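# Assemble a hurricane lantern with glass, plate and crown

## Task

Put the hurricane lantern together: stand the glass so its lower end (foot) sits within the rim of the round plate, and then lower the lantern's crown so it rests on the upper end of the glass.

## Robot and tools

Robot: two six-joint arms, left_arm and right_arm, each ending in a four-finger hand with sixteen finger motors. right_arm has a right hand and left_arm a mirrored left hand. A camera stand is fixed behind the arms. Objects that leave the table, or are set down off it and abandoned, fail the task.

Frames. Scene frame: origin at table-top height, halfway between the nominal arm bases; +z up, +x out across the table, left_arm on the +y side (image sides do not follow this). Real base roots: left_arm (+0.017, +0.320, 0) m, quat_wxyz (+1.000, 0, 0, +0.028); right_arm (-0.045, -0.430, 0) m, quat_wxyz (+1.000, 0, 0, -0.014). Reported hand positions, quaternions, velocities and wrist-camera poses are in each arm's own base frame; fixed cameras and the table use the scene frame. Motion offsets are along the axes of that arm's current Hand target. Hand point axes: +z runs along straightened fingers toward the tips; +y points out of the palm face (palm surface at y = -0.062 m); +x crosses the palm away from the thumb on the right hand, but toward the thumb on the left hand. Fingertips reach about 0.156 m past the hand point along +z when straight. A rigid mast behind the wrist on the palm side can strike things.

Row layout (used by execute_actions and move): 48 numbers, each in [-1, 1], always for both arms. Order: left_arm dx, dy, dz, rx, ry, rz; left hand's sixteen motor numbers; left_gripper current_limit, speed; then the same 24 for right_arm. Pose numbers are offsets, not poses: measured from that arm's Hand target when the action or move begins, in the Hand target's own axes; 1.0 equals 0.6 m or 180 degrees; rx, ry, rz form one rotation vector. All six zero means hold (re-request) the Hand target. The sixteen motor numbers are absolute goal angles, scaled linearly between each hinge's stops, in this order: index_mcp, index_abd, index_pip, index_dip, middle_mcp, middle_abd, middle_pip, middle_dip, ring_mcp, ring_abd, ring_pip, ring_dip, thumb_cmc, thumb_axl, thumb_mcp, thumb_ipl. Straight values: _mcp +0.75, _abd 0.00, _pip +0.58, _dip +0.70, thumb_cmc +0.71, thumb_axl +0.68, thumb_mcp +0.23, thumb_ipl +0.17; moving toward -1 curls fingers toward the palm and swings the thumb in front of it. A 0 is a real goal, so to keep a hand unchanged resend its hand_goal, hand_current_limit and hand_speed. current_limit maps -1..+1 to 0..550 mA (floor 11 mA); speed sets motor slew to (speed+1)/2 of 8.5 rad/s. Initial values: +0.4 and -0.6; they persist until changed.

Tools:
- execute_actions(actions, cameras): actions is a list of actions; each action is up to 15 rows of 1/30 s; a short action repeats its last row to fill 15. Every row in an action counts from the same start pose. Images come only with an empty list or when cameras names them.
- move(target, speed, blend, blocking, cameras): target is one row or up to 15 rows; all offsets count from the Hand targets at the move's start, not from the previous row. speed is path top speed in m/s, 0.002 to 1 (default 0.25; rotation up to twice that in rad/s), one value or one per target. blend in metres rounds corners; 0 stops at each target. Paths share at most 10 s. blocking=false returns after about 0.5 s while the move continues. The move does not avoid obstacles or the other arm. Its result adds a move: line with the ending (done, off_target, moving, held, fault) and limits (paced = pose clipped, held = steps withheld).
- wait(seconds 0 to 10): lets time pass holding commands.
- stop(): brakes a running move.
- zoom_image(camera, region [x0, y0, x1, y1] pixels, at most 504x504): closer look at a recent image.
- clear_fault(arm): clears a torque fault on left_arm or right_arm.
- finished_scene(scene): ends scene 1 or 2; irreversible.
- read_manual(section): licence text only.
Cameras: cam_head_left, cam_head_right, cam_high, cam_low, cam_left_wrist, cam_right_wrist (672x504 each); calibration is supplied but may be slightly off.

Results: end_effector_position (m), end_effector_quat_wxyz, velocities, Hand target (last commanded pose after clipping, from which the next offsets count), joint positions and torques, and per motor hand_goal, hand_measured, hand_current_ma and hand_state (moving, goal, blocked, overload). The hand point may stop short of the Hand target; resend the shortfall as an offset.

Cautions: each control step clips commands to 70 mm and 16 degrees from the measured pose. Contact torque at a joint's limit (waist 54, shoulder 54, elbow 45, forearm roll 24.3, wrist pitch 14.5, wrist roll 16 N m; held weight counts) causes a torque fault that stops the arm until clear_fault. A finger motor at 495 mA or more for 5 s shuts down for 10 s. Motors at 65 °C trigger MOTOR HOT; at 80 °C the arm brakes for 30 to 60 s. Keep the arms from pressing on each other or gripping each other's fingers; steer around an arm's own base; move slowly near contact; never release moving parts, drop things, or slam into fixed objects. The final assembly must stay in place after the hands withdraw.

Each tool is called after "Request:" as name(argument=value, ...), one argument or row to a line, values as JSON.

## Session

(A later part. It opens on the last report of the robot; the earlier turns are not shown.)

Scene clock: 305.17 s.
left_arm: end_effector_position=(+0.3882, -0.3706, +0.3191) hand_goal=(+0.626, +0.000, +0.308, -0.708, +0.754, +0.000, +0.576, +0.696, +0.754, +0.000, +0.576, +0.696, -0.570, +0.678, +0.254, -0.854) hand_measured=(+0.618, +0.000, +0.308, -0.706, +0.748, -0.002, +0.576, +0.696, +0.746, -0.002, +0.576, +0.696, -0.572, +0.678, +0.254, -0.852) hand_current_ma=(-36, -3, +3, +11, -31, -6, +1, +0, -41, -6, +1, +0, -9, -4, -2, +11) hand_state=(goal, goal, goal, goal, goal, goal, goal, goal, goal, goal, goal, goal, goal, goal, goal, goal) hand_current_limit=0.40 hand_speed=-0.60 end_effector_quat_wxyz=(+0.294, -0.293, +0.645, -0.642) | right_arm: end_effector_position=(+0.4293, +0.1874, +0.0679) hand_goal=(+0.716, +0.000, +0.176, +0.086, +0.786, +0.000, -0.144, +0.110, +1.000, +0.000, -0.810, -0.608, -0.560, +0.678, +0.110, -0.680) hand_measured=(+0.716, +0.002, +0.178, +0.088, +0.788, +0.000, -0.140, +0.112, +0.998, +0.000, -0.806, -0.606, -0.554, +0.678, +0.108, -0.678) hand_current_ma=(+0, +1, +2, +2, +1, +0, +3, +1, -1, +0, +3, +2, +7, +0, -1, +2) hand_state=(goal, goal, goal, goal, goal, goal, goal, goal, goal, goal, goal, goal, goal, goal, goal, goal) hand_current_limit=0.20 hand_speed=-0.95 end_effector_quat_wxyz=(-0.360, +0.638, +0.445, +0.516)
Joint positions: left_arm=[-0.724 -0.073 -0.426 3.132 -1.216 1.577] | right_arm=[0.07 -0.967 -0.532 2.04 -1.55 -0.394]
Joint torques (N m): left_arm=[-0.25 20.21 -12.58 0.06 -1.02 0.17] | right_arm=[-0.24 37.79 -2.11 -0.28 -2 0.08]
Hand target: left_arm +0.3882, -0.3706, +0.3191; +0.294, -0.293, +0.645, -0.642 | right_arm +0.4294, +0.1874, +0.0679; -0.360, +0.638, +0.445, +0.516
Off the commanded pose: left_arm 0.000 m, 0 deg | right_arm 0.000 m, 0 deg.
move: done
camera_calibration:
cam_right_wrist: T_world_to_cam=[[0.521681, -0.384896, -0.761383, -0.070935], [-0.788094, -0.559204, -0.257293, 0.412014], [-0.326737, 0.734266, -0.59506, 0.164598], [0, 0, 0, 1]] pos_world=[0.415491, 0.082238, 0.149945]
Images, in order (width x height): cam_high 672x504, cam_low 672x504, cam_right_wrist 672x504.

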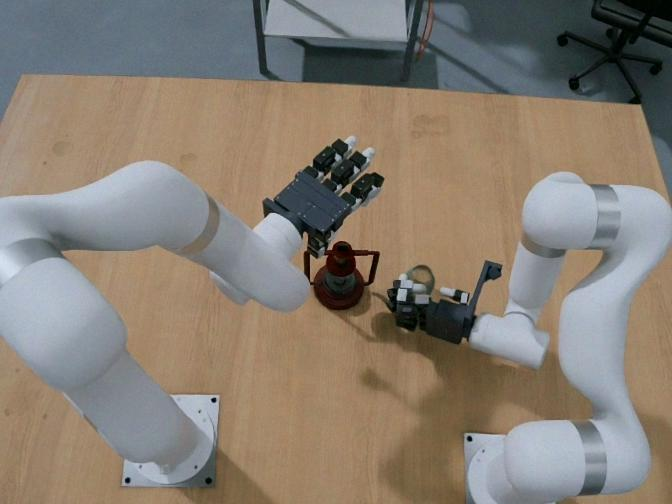

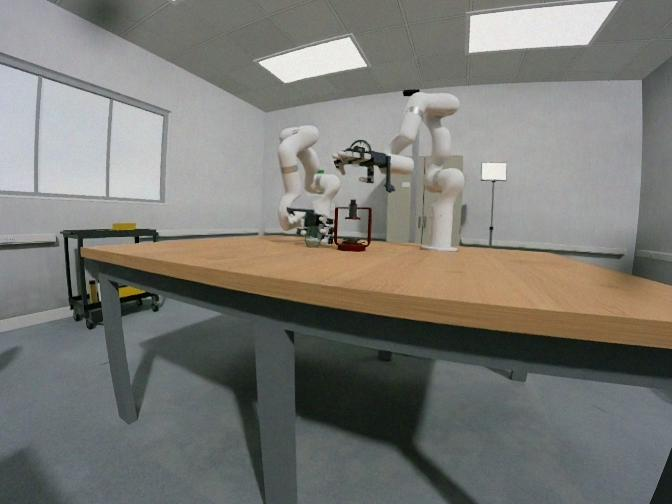

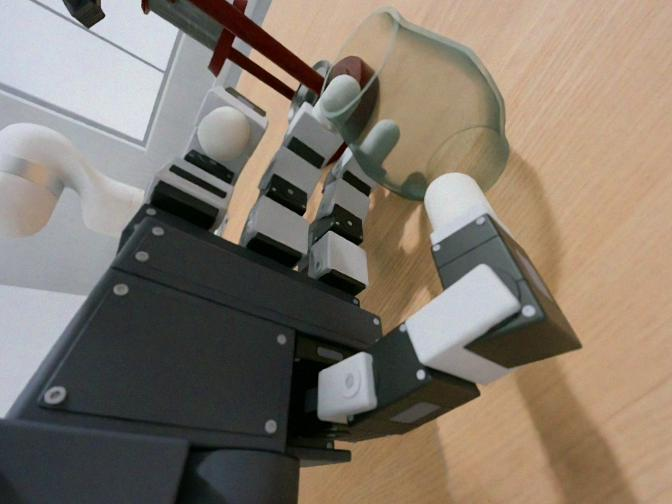

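Request:
zoom_image(
  camera="cam_right_wrist",
  region=[310, 0, 530, 220],
)

Request:
execute_actions(
  actions=[],
)

Request:
zoom_image(
  camera="cam_head_left",
  region=[370, 240, 470, 340],
)

Scaled by 2.291.

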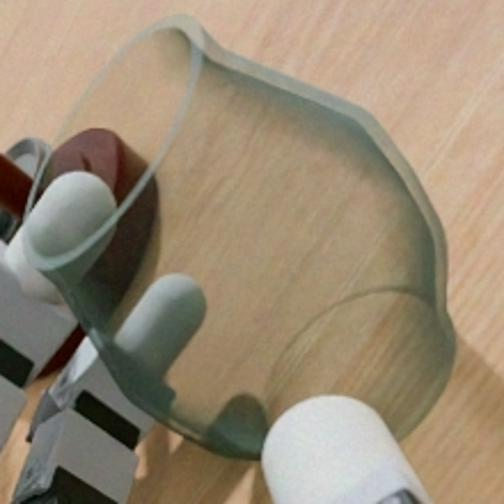

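Scene clock: 316.47 s.
left_arm: end_effector_position=(+0.3882, -0.3706, +0.3191) hand_goal=(+0.626, +0.000, +0.308, -0.708, +0.754, +0.000, +0.576, +0.696, +0.754, +0.000, +0.576, +0.696, -0.570, +0.678, +0.254, -0.854) hand_measured=(+0.618, +0.000, +0.308, -0.706, +0.748, -0.002, +0.576, +0.696, +0.746, -0.002, +0.576, +0.696, -0.572, +0.678, +0.254, -0.852) hand_current_ma=(-36, -3, +3, +11, -31, -6, +1, +0, -41, -6, +1, +0, -9, -4, -2, +11) hand_state=(goal, goal, goal, goal, goal, goal, goal, goal, goal, goal, goal, goal, goal, goal, goal, goal) hand_current_limit=0.40 hand_speed=-0.60 end_effector_quat_wxyz=(+0.294, -0.293, +0.645, -0.642) | right_arm: end_effector_position=(+0.4294, +0.1874, +0.0679) hand_goal=(+0.716, +0.000, +0.176, +0.086, +0.786, +0.000, -0.144, +0.110, +1.000, +0.000, -0.810, -0.608, -0.560, +0.678, +0.110, -0.680) hand_measured=(+0.716, +0.002, +0.178, +0.088, +0.788, +0.000, -0.140, +0.112, +0.998, +0.000, -0.806, -0.606, -0.554, +0.678, +0.108, -0.678) hand_current_ma=(+0, +1, +2, +2, +1, +0, +3, +1, -1, +0, +3, +2, +7, +0, -1, +2) hand_state=(goal, goal, goal, goal, goal, goal, goal, goal, goal, goal, goal, goal, goal, goal, goal, goal) hand_current_limit=0.20 hand_speed=-0.95 end_effector_quat_wxyz=(-0.360, +0.638, +0.445, +0.516)
Joint positions: left_arm=[-0.724 -0.073 -0.426 3.132 -1.216 1.577] | right_arm=[0.07 -0.967 -0.532 2.04 -1.55 -0.394]
Joint velocities: within noise
Joint torques (N m): left_arm=[-0.66 21.65 -13.18 -0.07 -0.89 0.13] | right_arm=[1.09 38.77 -2.32 -1.1 -2.1 0.02]
Hand target: left_arm +0.3882, -0.3706, +0.3191; +0.294, -0.293, +0.645, -0.642 | right_arm +0.4294, +0.1874, +0.0679; -0.360, +0.638, +0.445, +0.516
Off the commanded pose: left_arm 0.000 m, 0 deg | right_arm 0.000 m, 0 deg.
camera_calibration:
cam_left_wrist: T_world_to_cam=[[0.493955, 0.573133, 0.653856, -0.218285], [-0.853481, 0.175973, 0.490514, 0.190873], [0.166069, -0.800345, 0.57608, -0.424335], [0, 0, 0, 1]] pos_world=[0.341199, -0.248097, 0.293553]
cam_right_wrist: T_world_to_cam=[[0.521681, -0.384896, -0.761383, -0.070935], [-0.788094, -0.559204, -0.257293, 0.412014], [-0.326737, 0.734266, -0.59506, 0.164598], [0, 0, 0, 1]] pos_world=[0.415491, 0.082238, 0.149945]

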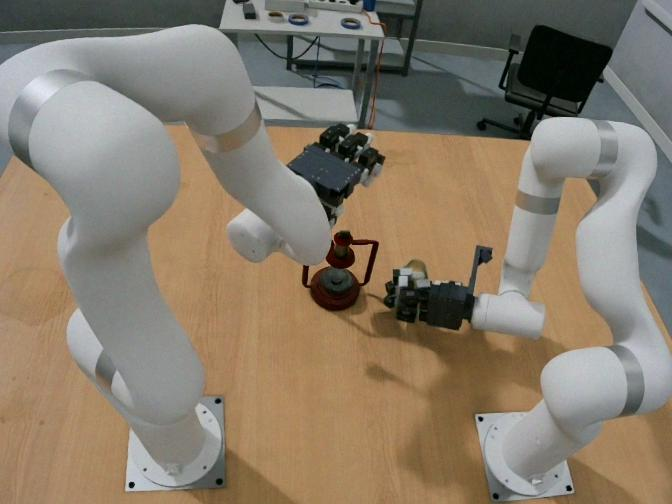

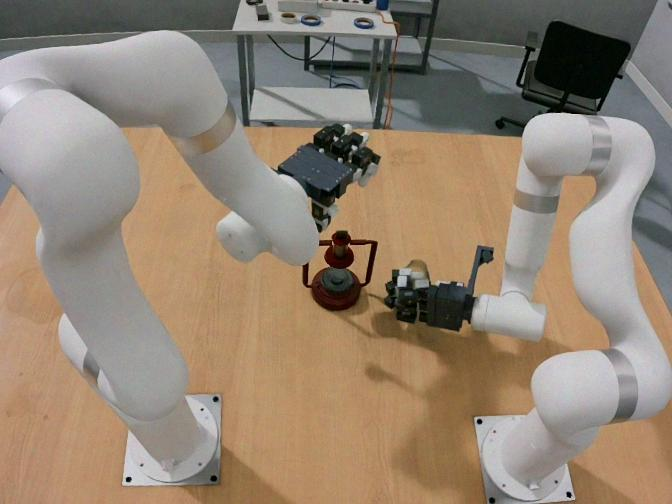

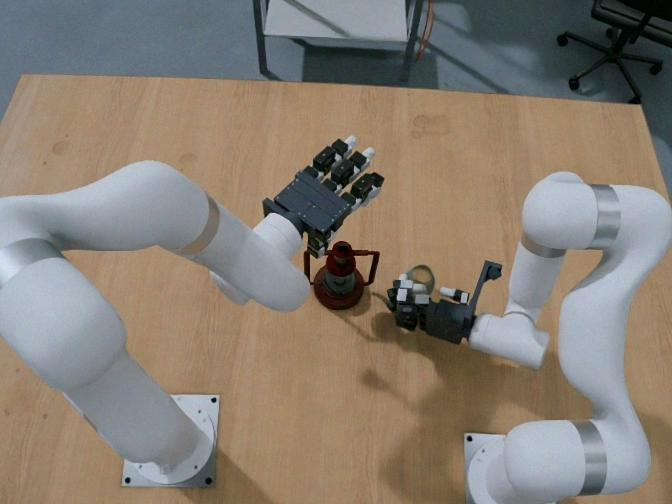

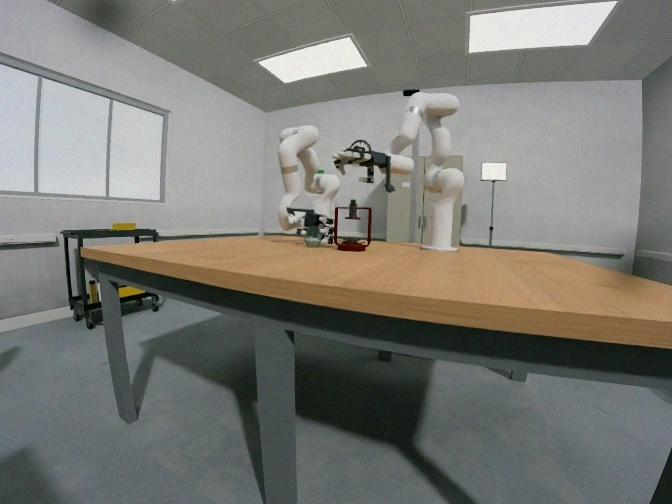

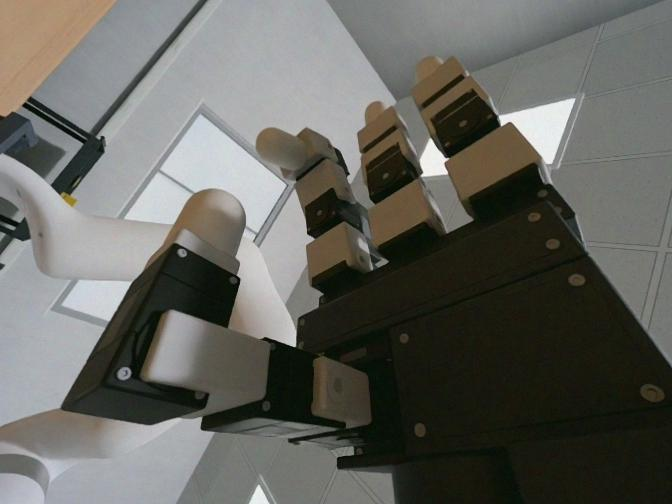

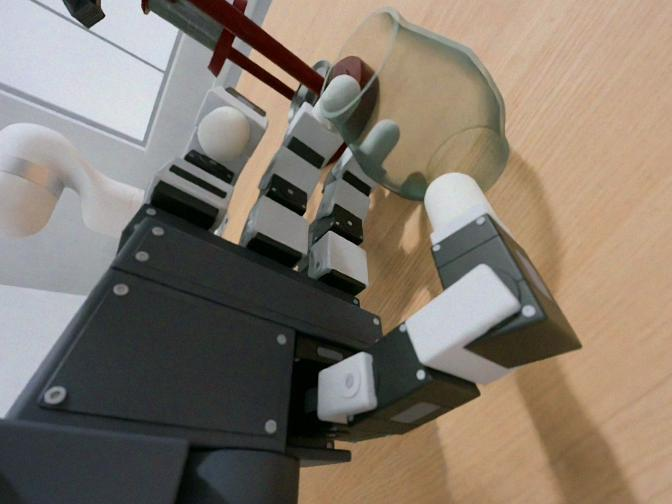

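Scaled by 5.040.

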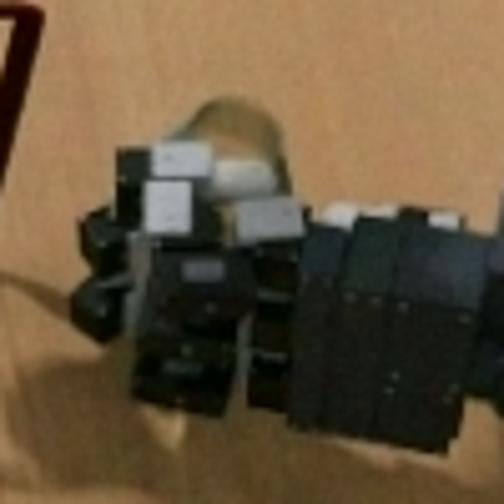

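Request:
move(
  target=[
    [0,0,0,0,0,0,0.626,0,0.308,-0.709,0.754,0,0.576,0.696,0.754,0,0.576,0.696,-0.571,0.678,0.253,-0.854,0.4,-0.6,0,0,0,0,0,0,0.716,0,0.3,0.085,0.786,0,0.05,0.11,1.0,0,-0.81,-0.609,-0.56,0.678,0.2,-0.68,0.2,-0.85],
    [0,0,0,0,0,0,0.626,0,0.308,-0.709,0.754,0,0.576,0.696,0.754,0,0.576,0.696,-0.571,0.678,0.253,-0.854,0.4,-0.6,0.0015,0.0483,0.0073,0,0,0,0.716,0,0.3,0.085,0.786,0,0.05,0.11,1.0,0,-0.81,-0.609,-0.56,0.678,0.2,-0.68,0.2,-0.85],
  ],
  speed=0.03,
  cameras=["cam_right_wrist","cam_high","cam_low"],
)

Request:
zoom_image(
  camera="cam_high",
  region=[370, 250, 470, 350],
)

Request:
zoom_image(
  camera="cam_low",
  region=[290, 210, 340, 260],
)

Request:
zoom_image(
  camera="cam_right_wrist",
  region=[310, 0, 530, 220],
)

Scene clock: 364.87 s.
left_arm: end_effector_position=(+0.3882, -0.3706, +0.3191) hand_goal=(+0.626, +0.000, +0.308, -0.708, +0.754, +0.000, +0.576, +0.696, +0.754, +0.000, +0.576, +0.696, -0.570, +0.678, +0.254, -0.854) hand_measured=(+0.618, +0.000, +0.308, -0.706, +0.748, -0.002, +0.576, +0.696, +0.746, -0.002, +0.576, +0.696, -0.572, +0.678, +0.254, -0.852) hand_current_ma=(-36, -3, +3, +11, -31, -6, +1, +0, -41, -6, +1, +0, -9, -4, -2, +11) hand_state=(goal, goal, goal, goal, goal, goal, goal, goal, goal, goal, goal, goal, goal, goal, goal, goal) hand_current_limit=0.40 hand_speed=-0.60 end_effector_quat_wxyz=(+0.294, -0.293, +0.645, -0.642) | right_arm: end_effector_position=(+0.4581, +0.1816, +0.0678) hand_goal=(+0.716, +0.000, +0.300, +0.086, +0.786, +0.000, +0.050, +0.110, +1.000, +0.000, -0.810, -0.608, -0.560, +0.678, +0.200, -0.680) hand_measured=(+0.716, +0.002, +0.298, +0.088, +0.788, +0.000, +0.048, +0.112, +0.998, +0.000, -0.806, -0.606, -0.554, +0.678, +0.196, -0.678) hand_current_ma=(+0, +1, -2, +2, +1, +0, -2, +1, -1, +0, +3, +2, +7, +0, -4, +2) hand_state=(goal, goal, goal, goal, goal, goal, goal, goal, goal, goal, goal, goal, goal, goal, goal, goal) hand_current_limit=0.20 hand_speed=-0.85 end_effector_quat_wxyz=(-0.360, +0.638, +0.445, +0.516)
Joint positions: left_arm=[-0.724 -0.073 -0.426 3.132 -1.216 1.577] | right_arm=[0.044 -0.961 -0.592 2.014 -1.512 -0.34]
Joint torques (N m): left_arm=[-0.43 19.77 -13.09 0.1 -0.92 0.03] | right_arm=[0.02 40.61 -4.29 -0.58 -2.24 0.14]
Hand target: left_arm +0.3882, -0.3706, +0.3191; +0.294, -0.293, +0.645, -0.642 | right_arm +0.4581, +0.1816, +0.0678; -0.360, +0.638, +0.445, +0.516
Off the commanded pose: left_arm 0.000 m, 0 deg | right_arm 0.000 m, 0 deg.
move: done
camera_calibration:
cam_right_wrist: T_world_to_cam=[[0.521681, -0.384896, -0.761383, -0.0881396], [-0.788094, -0.559204, -0.257293, 0.431388], [-0.326737, 0.734266, -0.59506, 0.178234], [0, 0, 0, 1]] pos_world=[0.444191, 0.076438, 0.149945]
Images, in order (width x height): cam_high 672x504, cam_low 672x504, cam_right_wrist 672x504.

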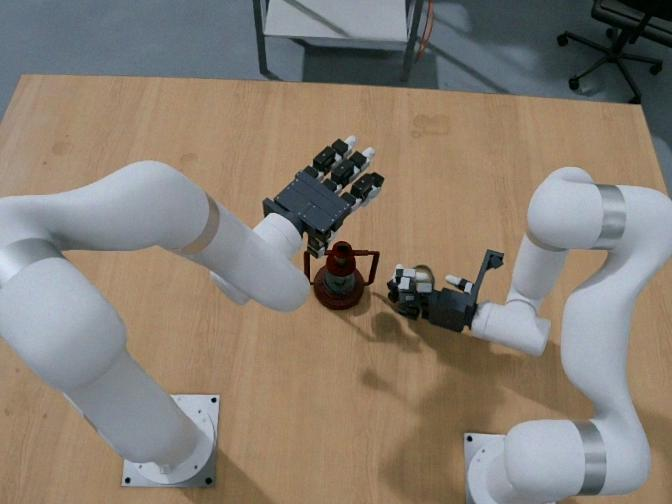

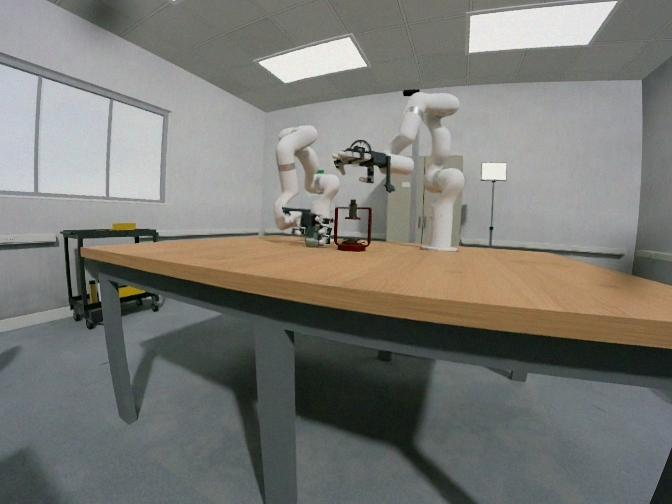

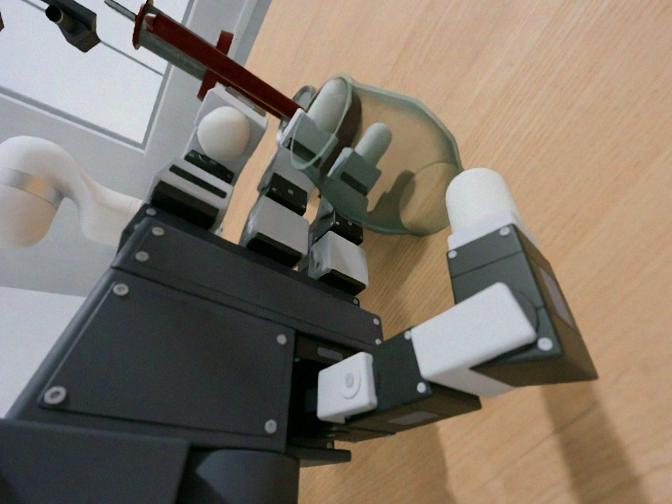

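Scaled by 5.040.

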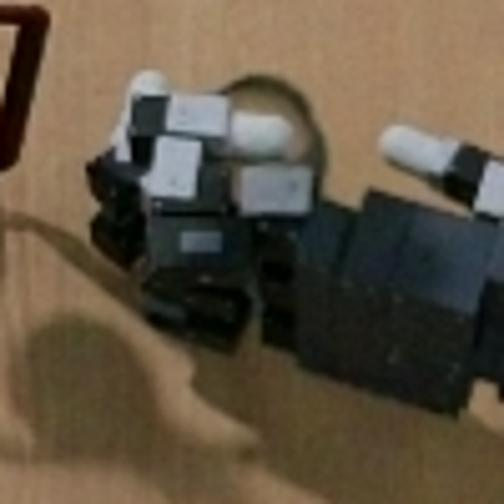

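Scaled by 10.080.

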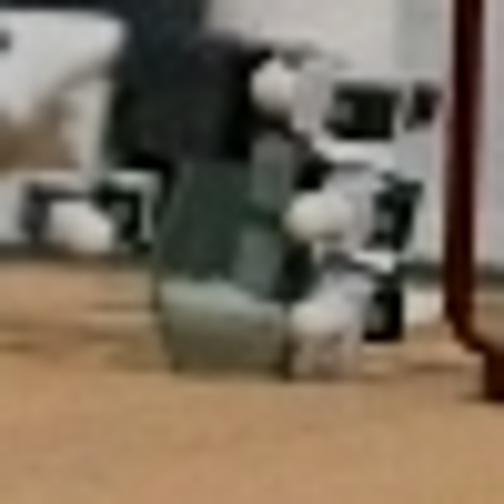

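Scaled by 2.291.

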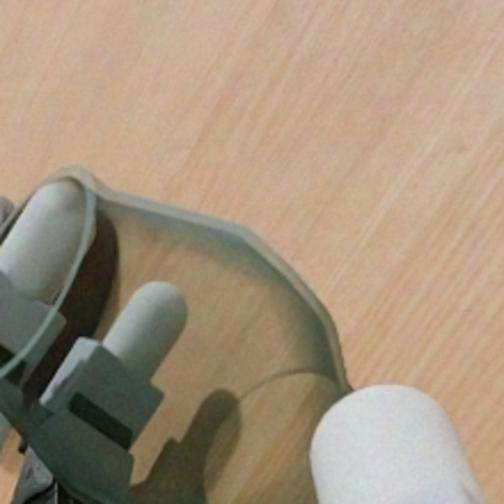

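Request:
move(
  target=[
    [0,0,0,0,0,0,0.626,0,0.308,-0.709,0.754,0,0.576,0.696,0.754,0,0.576,0.696,-0.571,0.678,0.253,-0.854,0.4,-0.6,0,0,0,0,0,0,0.66,0,0.175,0.085,0.722,0,-0.145,0.11,1.0,0,-0.81,-0.609,-0.56,0.678,0.0,-0.38,0.2,-0.9],
  ],
  speed=0.03,
  cameras=["cam_right_wrist","cam_high","cam_low"],
)

Request:
zoom_image(
  camera="cam_high",
  region=[370, 250, 470, 350],
)

Request:
zoom_image(
  camera="cam_low",
  region=[290, 210, 340, 260],
)

Scene clock: 390.07 s.
left_arm: end_effector_position=(+0.3882, -0.3706, +0.3191) hand_goal=(+0.626, +0.000, +0.308, -0.708, +0.754, +0.000, +0.576, +0.696, +0.754, +0.000, +0.576, +0.696, -0.570, +0.678, +0.254, -0.854) hand_measured=(+0.618, +0.000, +0.308, -0.706, +0.748, -0.002, +0.576, +0.696, +0.746, -0.002, +0.576, +0.696, -0.572, +0.678, +0.254, -0.852) hand_current_ma=(-36, -3, +3, +11, -31, -6, +1, +0, -41, -6, +1, +0, -9, -4, -2, +11) hand_state=(goal, goal, goal, goal, goal, goal, goal, goal, goal, goal, goal, goal, goal, goal, goal, goal) hand_current_limit=0.40 hand_speed=-0.60 end_effector_quat_wxyz=(+0.294, -0.293, +0.645, -0.642) | right_arm: end_effector_position=(+0.4581, +0.1816, +0.0678) hand_goal=(+0.660, +0.000, +0.176, +0.086, +0.722, +0.000, -0.144, +0.110, +1.000, +0.000, -0.810, -0.608, -0.560, +0.678, +0.000, -0.380) hand_measured=(+0.662, +0.002, +0.180, +0.088, +0.724, +0.000, -0.134, +0.112, +0.998, +0.000, -0.806, -0.606, -0.554, +0.678, +0.002, -0.382) hand_current_ma=(+2, +1, +3, +2, +2, +0, +12, +1, -1, +0, +3, +2, +7, +0, +1, -2) hand_state=(goal, goal, goal, goal, goal, goal, goal, goal, goal, goal, goal, goal, goal, goal, goal, goal) hand_current_limit=0.20 hand_speed=-0.90 end_effector_quat_wxyz=(-0.360, +0.638, +0.445, +0.516)
Joint positions: left_arm=[-0.724 -0.073 -0.426 3.132 -1.216 1.577] | right_arm=[0.044 -0.961 -0.592 2.014 -1.512 -0.34]
Joint torques (N m): left_arm=[0.12 20.83 -12.48 0.36 -0.92 0.14] | right_arm=[0.95 39.91 -3.4 -0.14 -2.51 0.03]
Hand target: left_arm +0.3882, -0.3706, +0.3191; +0.294, -0.293, +0.645, -0.642 | right_arm +0.4581, +0.1816, +0.0678; -0.360, +0.638, +0.445, +0.516
Off the commanded pose: left_arm 0.000 m, 0 deg | right_arm 0.000 m, 0 deg.
move: done
camera_calibration:
cam_right_wrist: T_world_to_cam=[[0.521681, -0.384896, -0.761383, -0.0881396], [-0.788094, -0.559204, -0.257293, 0.431388], [-0.326737, 0.734266, -0.59506, 0.178234], [0, 0, 0, 1]] pos_world=[0.444191, 0.076438, 0.149945]
Images, in order (width x height): cam_high 672x504, cam_low 672x504, cam_right_wrist 672x504.

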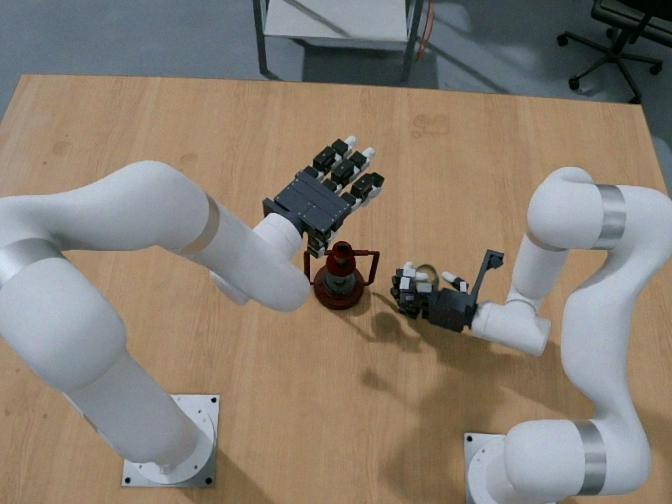

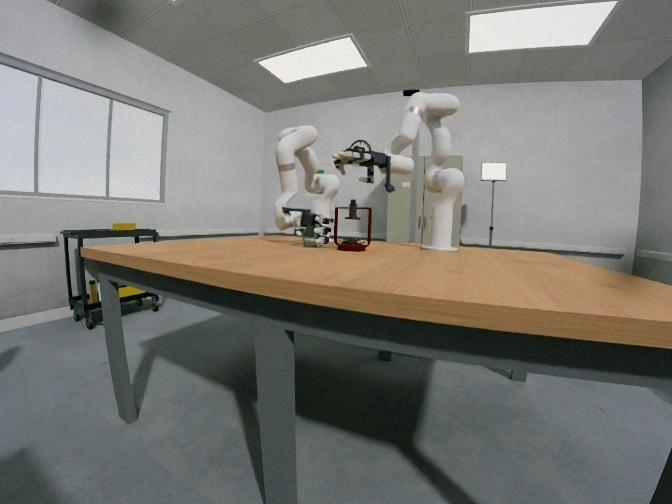

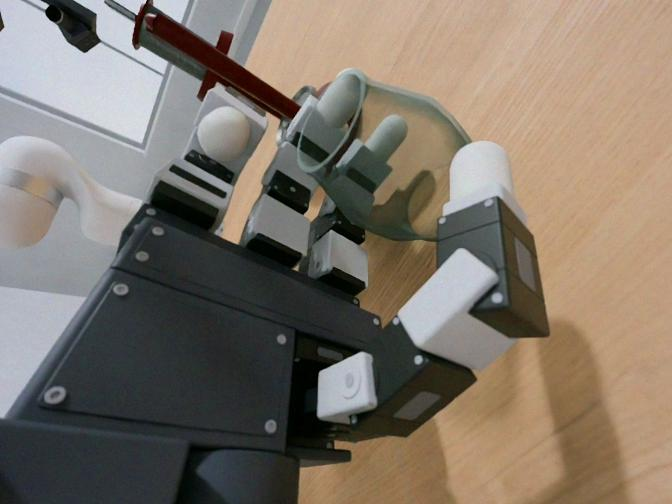

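Scaled by 5.040.

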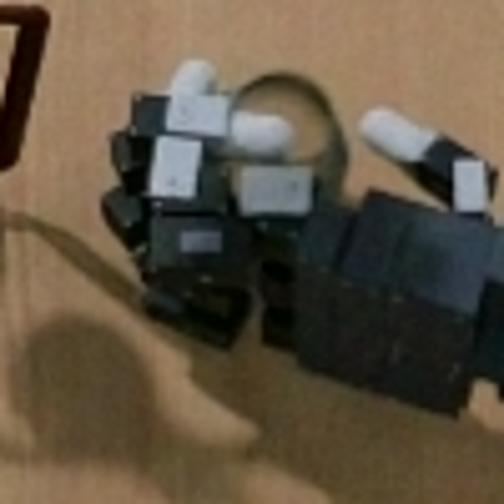

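Scaled by 10.080.

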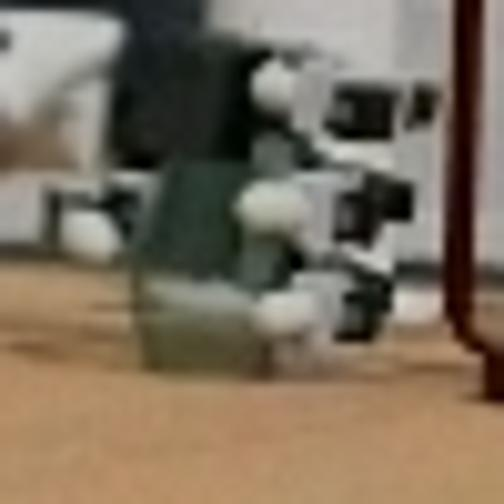

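Request:
move(
  target=[
    [0,0,0,0,0,0,0.626,0,0.308,-0.709,0.754,0,0.576,0.696,0.754,0,0.576,0.696,-0.571,0.678,0.253,-0.854,0.4,-0.6,0,0,0,0,0,0,0.65,0,0.165,0.08,0.715,0,-0.15,0.105,1.0,0,-0.81,-0.609,-0.571,0.678,-0.2,-0.3,0.2,-0.9],
  ],
  speed=0.03,
  cameras=["cam_right_wrist","cam_high","cam_low"],
)

Request:
zoom_image(
  camera="cam_high",
  region=[370, 250, 470, 350],
)

Request:
zoom_image(
  camera="cam_low",
  region=[290, 210, 340, 260],
)

Scene clock: 399.17 s.
left_arm: end_effector_position=(+0.3882, -0.3706, +0.3191) hand_goal=(+0.626, +0.000, +0.308, -0.708, +0.754, +0.000, +0.576, +0.696, +0.754, +0.000, +0.576, +0.696, -0.570, +0.678, +0.254, -0.854) hand_measured=(+0.618, +0.000, +0.308, -0.706, +0.748, -0.002, +0.576, +0.696, +0.746, -0.002, +0.576, +0.696, -0.572, +0.678, +0.254, -0.852) hand_current_ma=(-36, -3, +3, +11, -31, -6, +1, +0, -41, -6, +1, +0, -9, -4, -2, +11) hand_state=(goal, goal, goal, goal, goal, goal, goal, goal, goal, goal, goal, goal, goal, goal, goal, goal) hand_current_limit=0.40 hand_speed=-0.60 end_effector_quat_wxyz=(+0.294, -0.293, +0.645, -0.642) | right_arm: end_effector_position=(+0.4581, +0.1816, +0.0678) hand_goal=(+0.650, +0.000, +0.166, +0.080, +0.716, +0.000, -0.150, +0.106, +1.000, +0.000, -0.810, -0.608, -0.570, +0.678, -0.200, -0.300) hand_measured=(+0.662, +0.000, +0.174, +0.082, +0.734, -0.002, -0.136, +0.110, +0.998, +0.000, -0.806, -0.606, -0.556, +0.678, -0.116, -0.286) hand_current_ma=(+16, +0, +10, +2, +30, -1, +18, +4, -1, +0, +3, +2, +22, +0, +330, +31) hand_state=(goal, goal, goal, goal, goal, goal, goal, goal, goal, goal, goal, goal, goal, goal, blocked, goal) hand_current_limit=0.20 hand_speed=-0.90 end_effector_quat_wxyz=(-0.360, +0.638, +0.445, +0.516)
Joint positions: left_arm=[-0.724 -0.073 -0.426 3.132 -1.216 1.577] | right_arm=[0.044 -0.961 -0.592 2.014 -1.512 -0.34]
Joint torques (N m): left_arm=[-0.09 20.15 -13.05 0.11 -0.96 0.01] | right_arm=[1.46 39.33 -2.88 0.09 -1.82 0.12]
Hand target: left_arm +0.3882, -0.3706, +0.3191; +0.294, -0.293, +0.645, -0.642 | right_arm +0.4581, +0.1816, +0.0678; -0.360, +0.638, +0.445, +0.516
Off the commanded pose: left_arm 0.000 m, 0 deg | right_arm 0.000 m, 0 deg.
move: done
camera_calibration:
cam_right_wrist: T_world_to_cam=[[0.521728, -0.384825, -0.761387, -0.0881654], [-0.788073, -0.559191, -0.257385, 0.431392], [-0.326713, 0.734313, -0.595016, 0.178213], [0, 0, 0, 1]] pos_world=[0.444191, 0.0764382, 0.149945]
Images, in order (width x height): cam_high 672x504, cam_low 672x504, cam_right_wrist 672x504.

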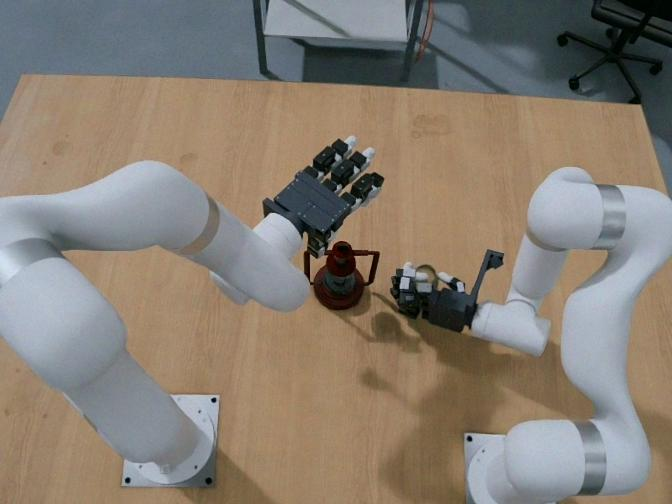

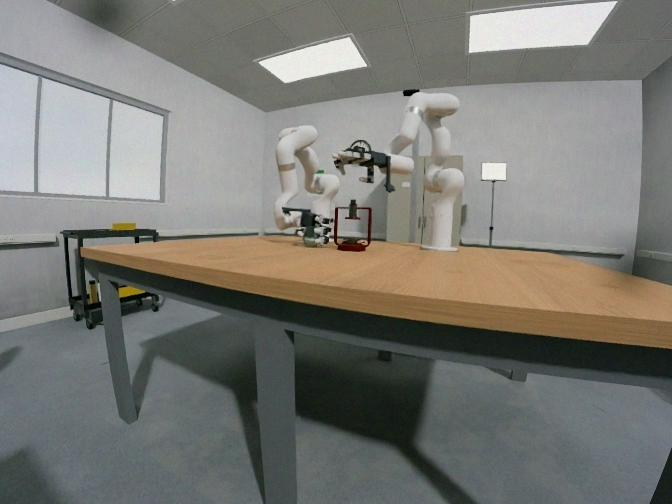

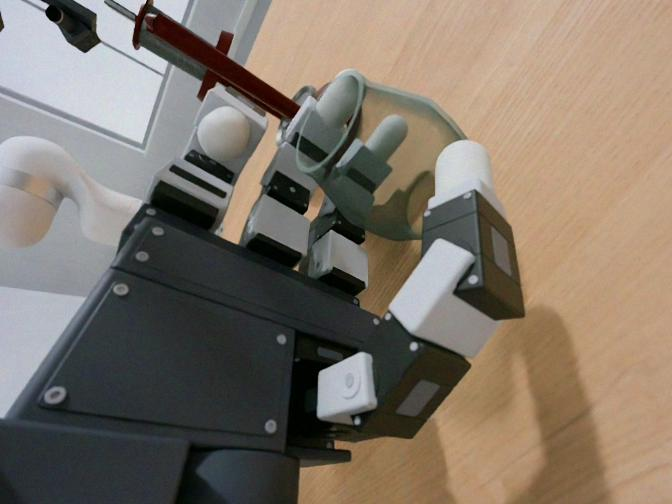

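Scaled by 5.040.

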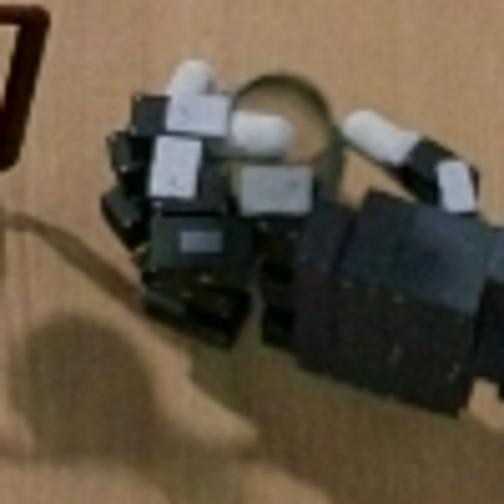

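Scaled by 10.080.

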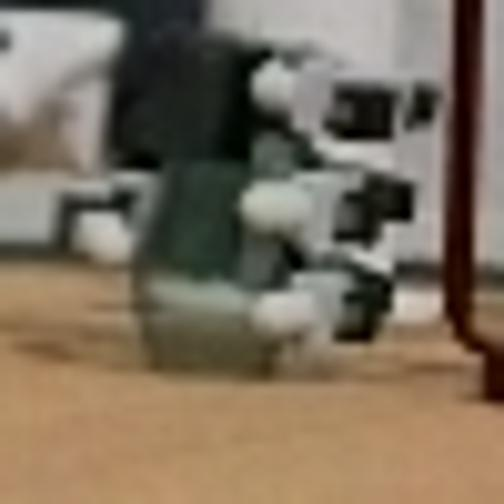

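Request:
move(
  target=[
    [0,0,0,0,0,0,0.626,0,0.308,-0.709,0.754,0,0.576,0.696,0.754,0,0.576,0.696,-0.571,0.678,0.253,-0.854,0.4,-0.6,0,0,0,0,0,0,0.589,0,0.1,0.05,0.67,0,-0.21,0.07,1.0,0,-0.81,-0.609,-0.571,0.678,-0.2,-0.3,0.2,-0.9],
  ],
  speed=0.03,
  cameras=["cam_right_wrist","cam_high","cam_low"],
)

Request:
zoom_image(
  camera="cam_high",
  region=[370, 250, 470, 350],
)

Request:
zoom_image(
  camera="cam_low",
  region=[290, 210, 340, 260],
)

Scene clock: 413.33 s.
left_arm: end_effector_position=(+0.3882, -0.3706, +0.3191) hand_goal=(+0.626, +0.000, +0.308, -0.708, +0.754, +0.000, +0.576, +0.696, +0.754, +0.000, +0.576, +0.696, -0.570, +0.678, +0.254, -0.854) hand_measured=(+0.618, +0.000, +0.308, -0.706, +0.748, -0.002, +0.576, +0.696, +0.746, -0.002, +0.576, +0.696, -0.572, +0.678, +0.254, -0.852) hand_current_ma=(-36, -3, +3, +11, -31, -6, +1, +0, -41, -6, +1, +0, -9, -4, -2, +11) hand_state=(goal, goal, goal, goal, goal, goal, goal, goal, goal, goal, goal, goal, goal, goal, goal, goal) hand_current_limit=0.40 hand_speed=-0.60 end_effector_quat_wxyz=(+0.294, -0.293, +0.645, -0.642) | right_arm: end_effector_position=(+0.4581, +0.1816, +0.0678) hand_goal=(+0.590, +0.000, +0.100, +0.050, +0.670, +0.000, -0.210, +0.070, +1.000, +0.000, -0.810, -0.608, -0.570, +0.678, -0.200, -0.300) hand_measured=(+0.662, +0.000, +0.164, +0.072, +0.732, -0.008, -0.148, +0.088, +0.998, +0.000, -0.806, -0.606, -0.556, +0.678, -0.116, -0.280) hand_current_ma=(+209, +0, +166, +38, +170, -7, +154, +30, -1, +0, +3, +2, +22, +0, +330, +47) hand_state=(blocked, goal, blocked, blocked, blocked, goal, blocked, goal, goal, goal, goal, goal, goal, goal, blocked, goal) hand_current_limit=0.20 hand_speed=-0.90 end_effector_quat_wxyz=(-0.360, +0.638, +0.445, +0.516)
Joint positions: left_arm=[-0.724 -0.073 -0.426 3.132 -1.216 1.577] | right_arm=[0.044 -0.961 -0.592 2.014 -1.512 -0.34]
Joint torques (N m): left_arm=[0.08 20.2 -12.82 0.17 -0.93 0.05] | right_arm=[2.34 35.47 -3.04 0.2 -2.18 0.14]
Hand target: left_arm +0.3882, -0.3706, +0.3191; +0.294, -0.293, +0.645, -0.642 | right_arm +0.4581, +0.1816, +0.0678; -0.360, +0.638, +0.445, +0.516
Off the commanded pose: left_arm 0.000 m, 0 deg | right_arm 0.000 m, 0 deg.
move: done
camera_calibration:
cam_right_wrist: T_world_to_cam=[[0.521711, -0.384874, -0.761374, -0.088156], [-0.788074, -0.559218, -0.257322, 0.431385], [-0.326737, 0.734266, -0.595059, 0.178234], [0, 0, 0, 1]] pos_world=[0.444191, 0.076438, 0.149945]
Images, in order (width x height): cam_high 672x504, cam_low 672x504, cam_right_wrist 672x504.

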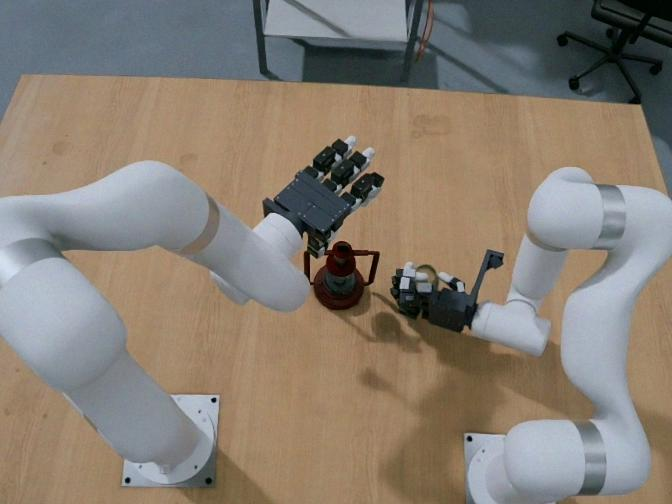

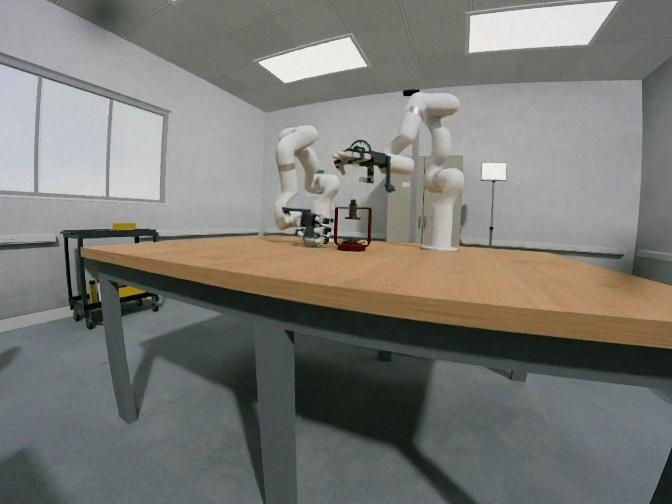

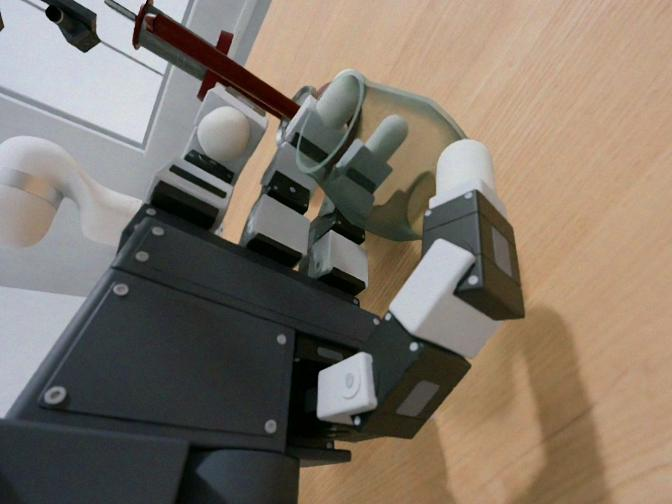

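Scaled by 5.040.

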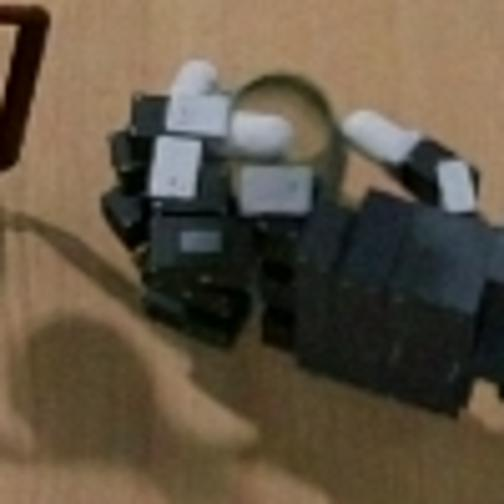

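Scaled by 10.080.

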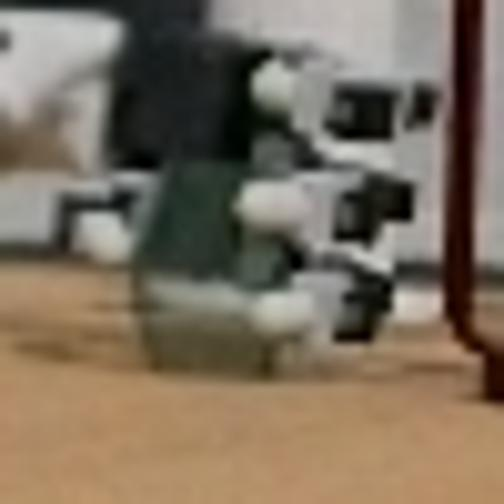

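Request:
move(
  target=[
    [0,0,0,0,0,0,0.626,0,0.308,-0.709,0.754,0,0.576,0.696,0.754,0,0.576,0.696,-0.571,0.678,0.253,-0.854,0.4,-0.6,0.0978,0,-0.0208,0,0,0,0.589,0,0.1,0.05,0.67,0,-0.21,0.07,1.0,0,-0.81,-0.609,-0.571,0.678,-0.2,-0.3,0.2,-0.9],
  ],
  speed=0.03,
  cameras=["all"],
)

Request:
zoom_image(
  camera="cam_high",
  region=[370, 250, 470, 350],
)

Request:
zoom_image(
  camera="cam_low",
  region=[290, 190, 390, 260],
)

Request:
zoom_image(
  camera="cam_head_right",
  region=[380, 230, 460, 310],
)

Scene clock: 454.70 s.
left_arm: end_effector_position=(+0.3882, -0.3706, +0.3191) hand_goal=(+0.626, +0.000, +0.308, -0.708, +0.754, +0.000, +0.576, +0.696, +0.754, +0.000, +0.576, +0.696, -0.570, +0.678, +0.254, -0.854) hand_measured=(+0.618, +0.000, +0.308, -0.706, +0.748, -0.002, +0.576, +0.696, +0.746, -0.002, +0.576, +0.696, -0.572, +0.678, +0.254, -0.852) hand_current_ma=(-36, -3, +3, +11, -31, -6, +1, +0, -41, -6, +1, +0, -9, -4, -2, +11) hand_state=(goal, goal, goal, goal, goal, goal, goal, goal, goal, goal, goal, goal, goal, goal, goal, goal) hand_current_limit=0.40 hand_speed=-0.60 end_effector_quat_wxyz=(+0.294, -0.293, +0.645, -0.642) | right_arm: end_effector_position=(+0.4581, +0.1817, +0.1278) hand_goal=(+0.590, +0.000, +0.100, +0.050, +0.670, +0.000, -0.210, +0.070, +1.000, +0.000, -0.810, -0.608, -0.570, +0.678, -0.200, -0.300) hand_measured=(+0.662, +0.010, +0.164, +0.072, +0.726, -0.008, -0.168, +0.080, +0.998, +0.000, -0.806, -0.606, -0.552, +0.688, -0.116, -0.280) hand_current_ma=(+209, +11, +166, +38, +148, -7, +89, +11, -1, +0, +3, +2, +29, +17, +330, +51) hand_state=(blocked, goal, blocked, blocked, blocked, goal, blocked, goal, goal, goal, goal, goal, goal, goal, blocked, blocked) hand_current_limit=0.20 hand_speed=-0.90 end_effector_quat_wxyz=(-0.360, +0.638, +0.445, +0.516)
Joint positions: left_arm=[-0.724 -0.073 -0.426 3.132 -1.216 1.577] | right_arm=[0.045 -0.762 -0.505 2.006 -1.465 -0.238]
Joint torques (N m): left_arm=[-1.39 20.35 -13.01 0.17 -0.93 0.1] | right_arm=[1.11 38.99 -5.33 -0.94 -2.54 -0.04]
Hand target: left_arm +0.3882, -0.3706, +0.3191; +0.294, -0.293, +0.645, -0.642 | right_arm +0.4581, +0.1817, +0.1278; -0.360, +0.638, +0.445, +0.516
Off the commanded pose: left_arm 0.000 m, 0 deg | right_arm 0.000 m, 0 deg.
move: done
camera_calibration:
cam_left_wrist: T_world_to_cam=[[0.493955, 0.573133, 0.653856, -0.218285], [-0.853481, 0.175973, 0.490514, 0.190873], [0.166069, -0.800345, 0.57608, -0.424335], [0, 0, 0, 1]] pos_world=[0.341199, -0.248097, 0.293553]
cam_right_wrist: T_world_to_cam=[[0.521681, -0.384896, -0.761383, -0.0424566], [-0.788094, -0.559204, -0.257293, 0.446826], [-0.326737, 0.734266, -0.59506, 0.213938], [0, 0, 0, 1]] pos_world=[0.444191, 0.076438, 0.209945]

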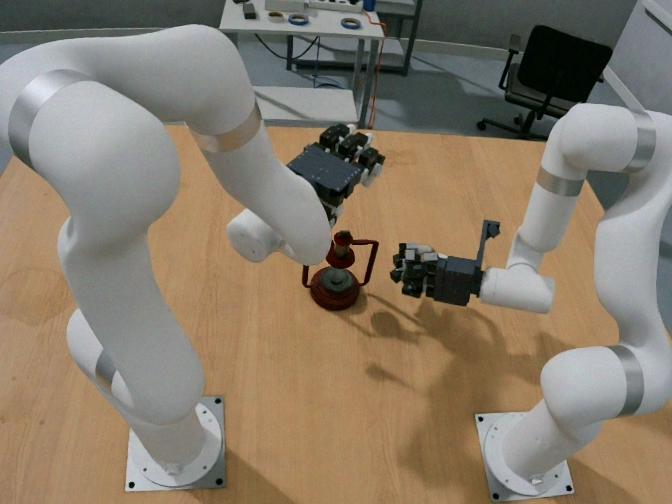

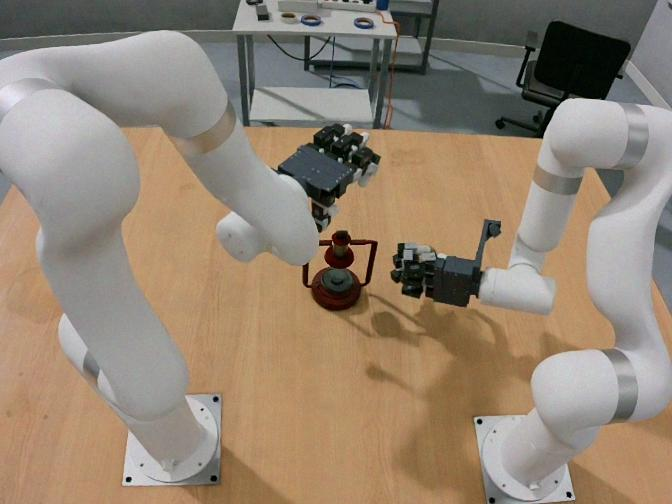

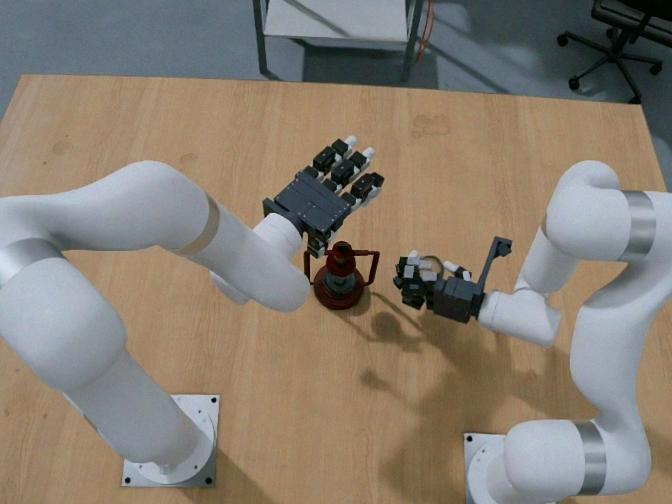

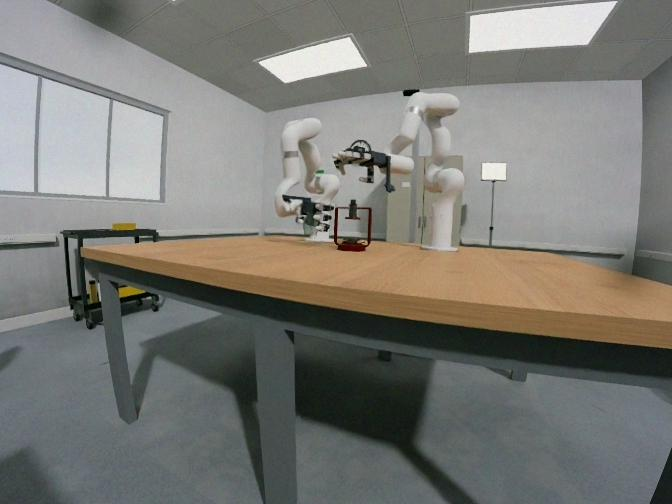

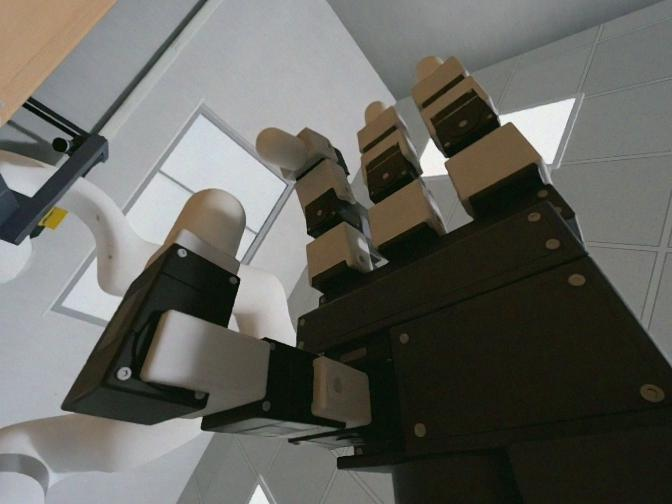

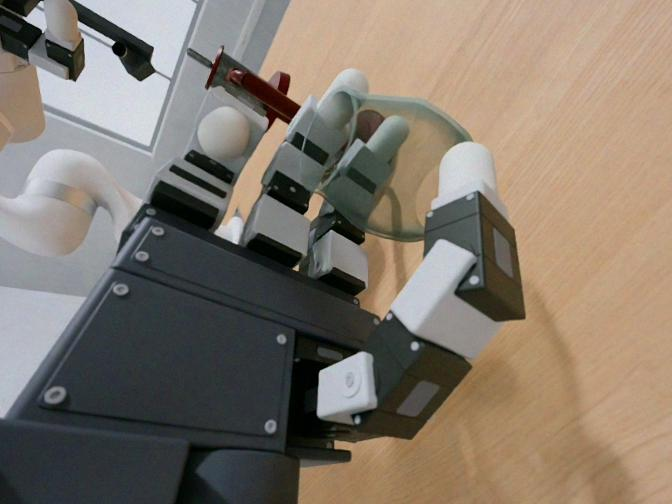

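Scaled by 5.040.

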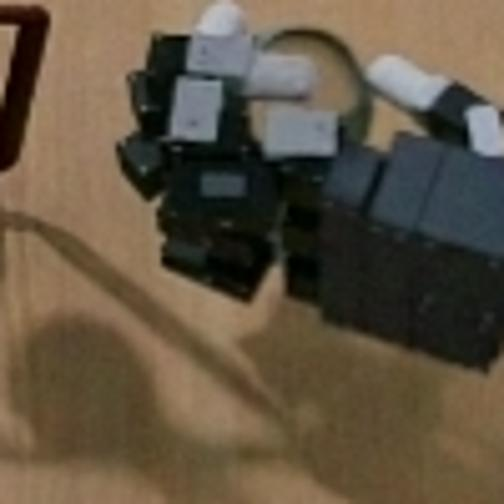

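Scaled by 5.040.

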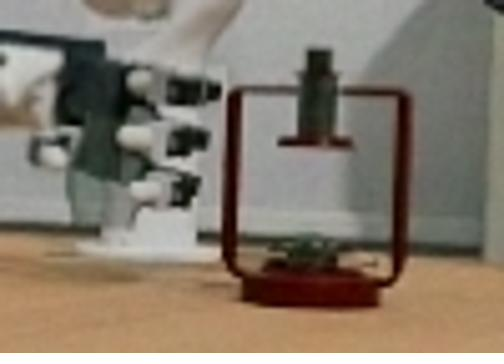

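Scaled by 6.300.

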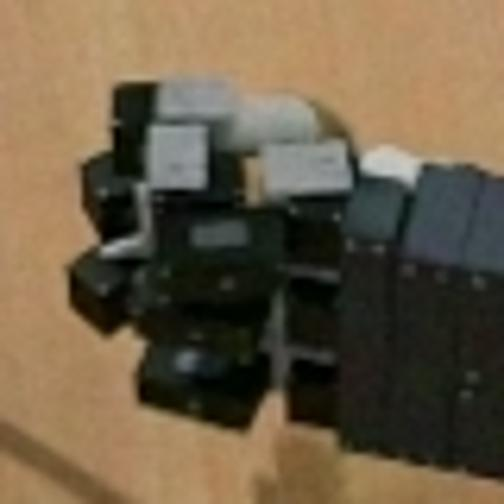

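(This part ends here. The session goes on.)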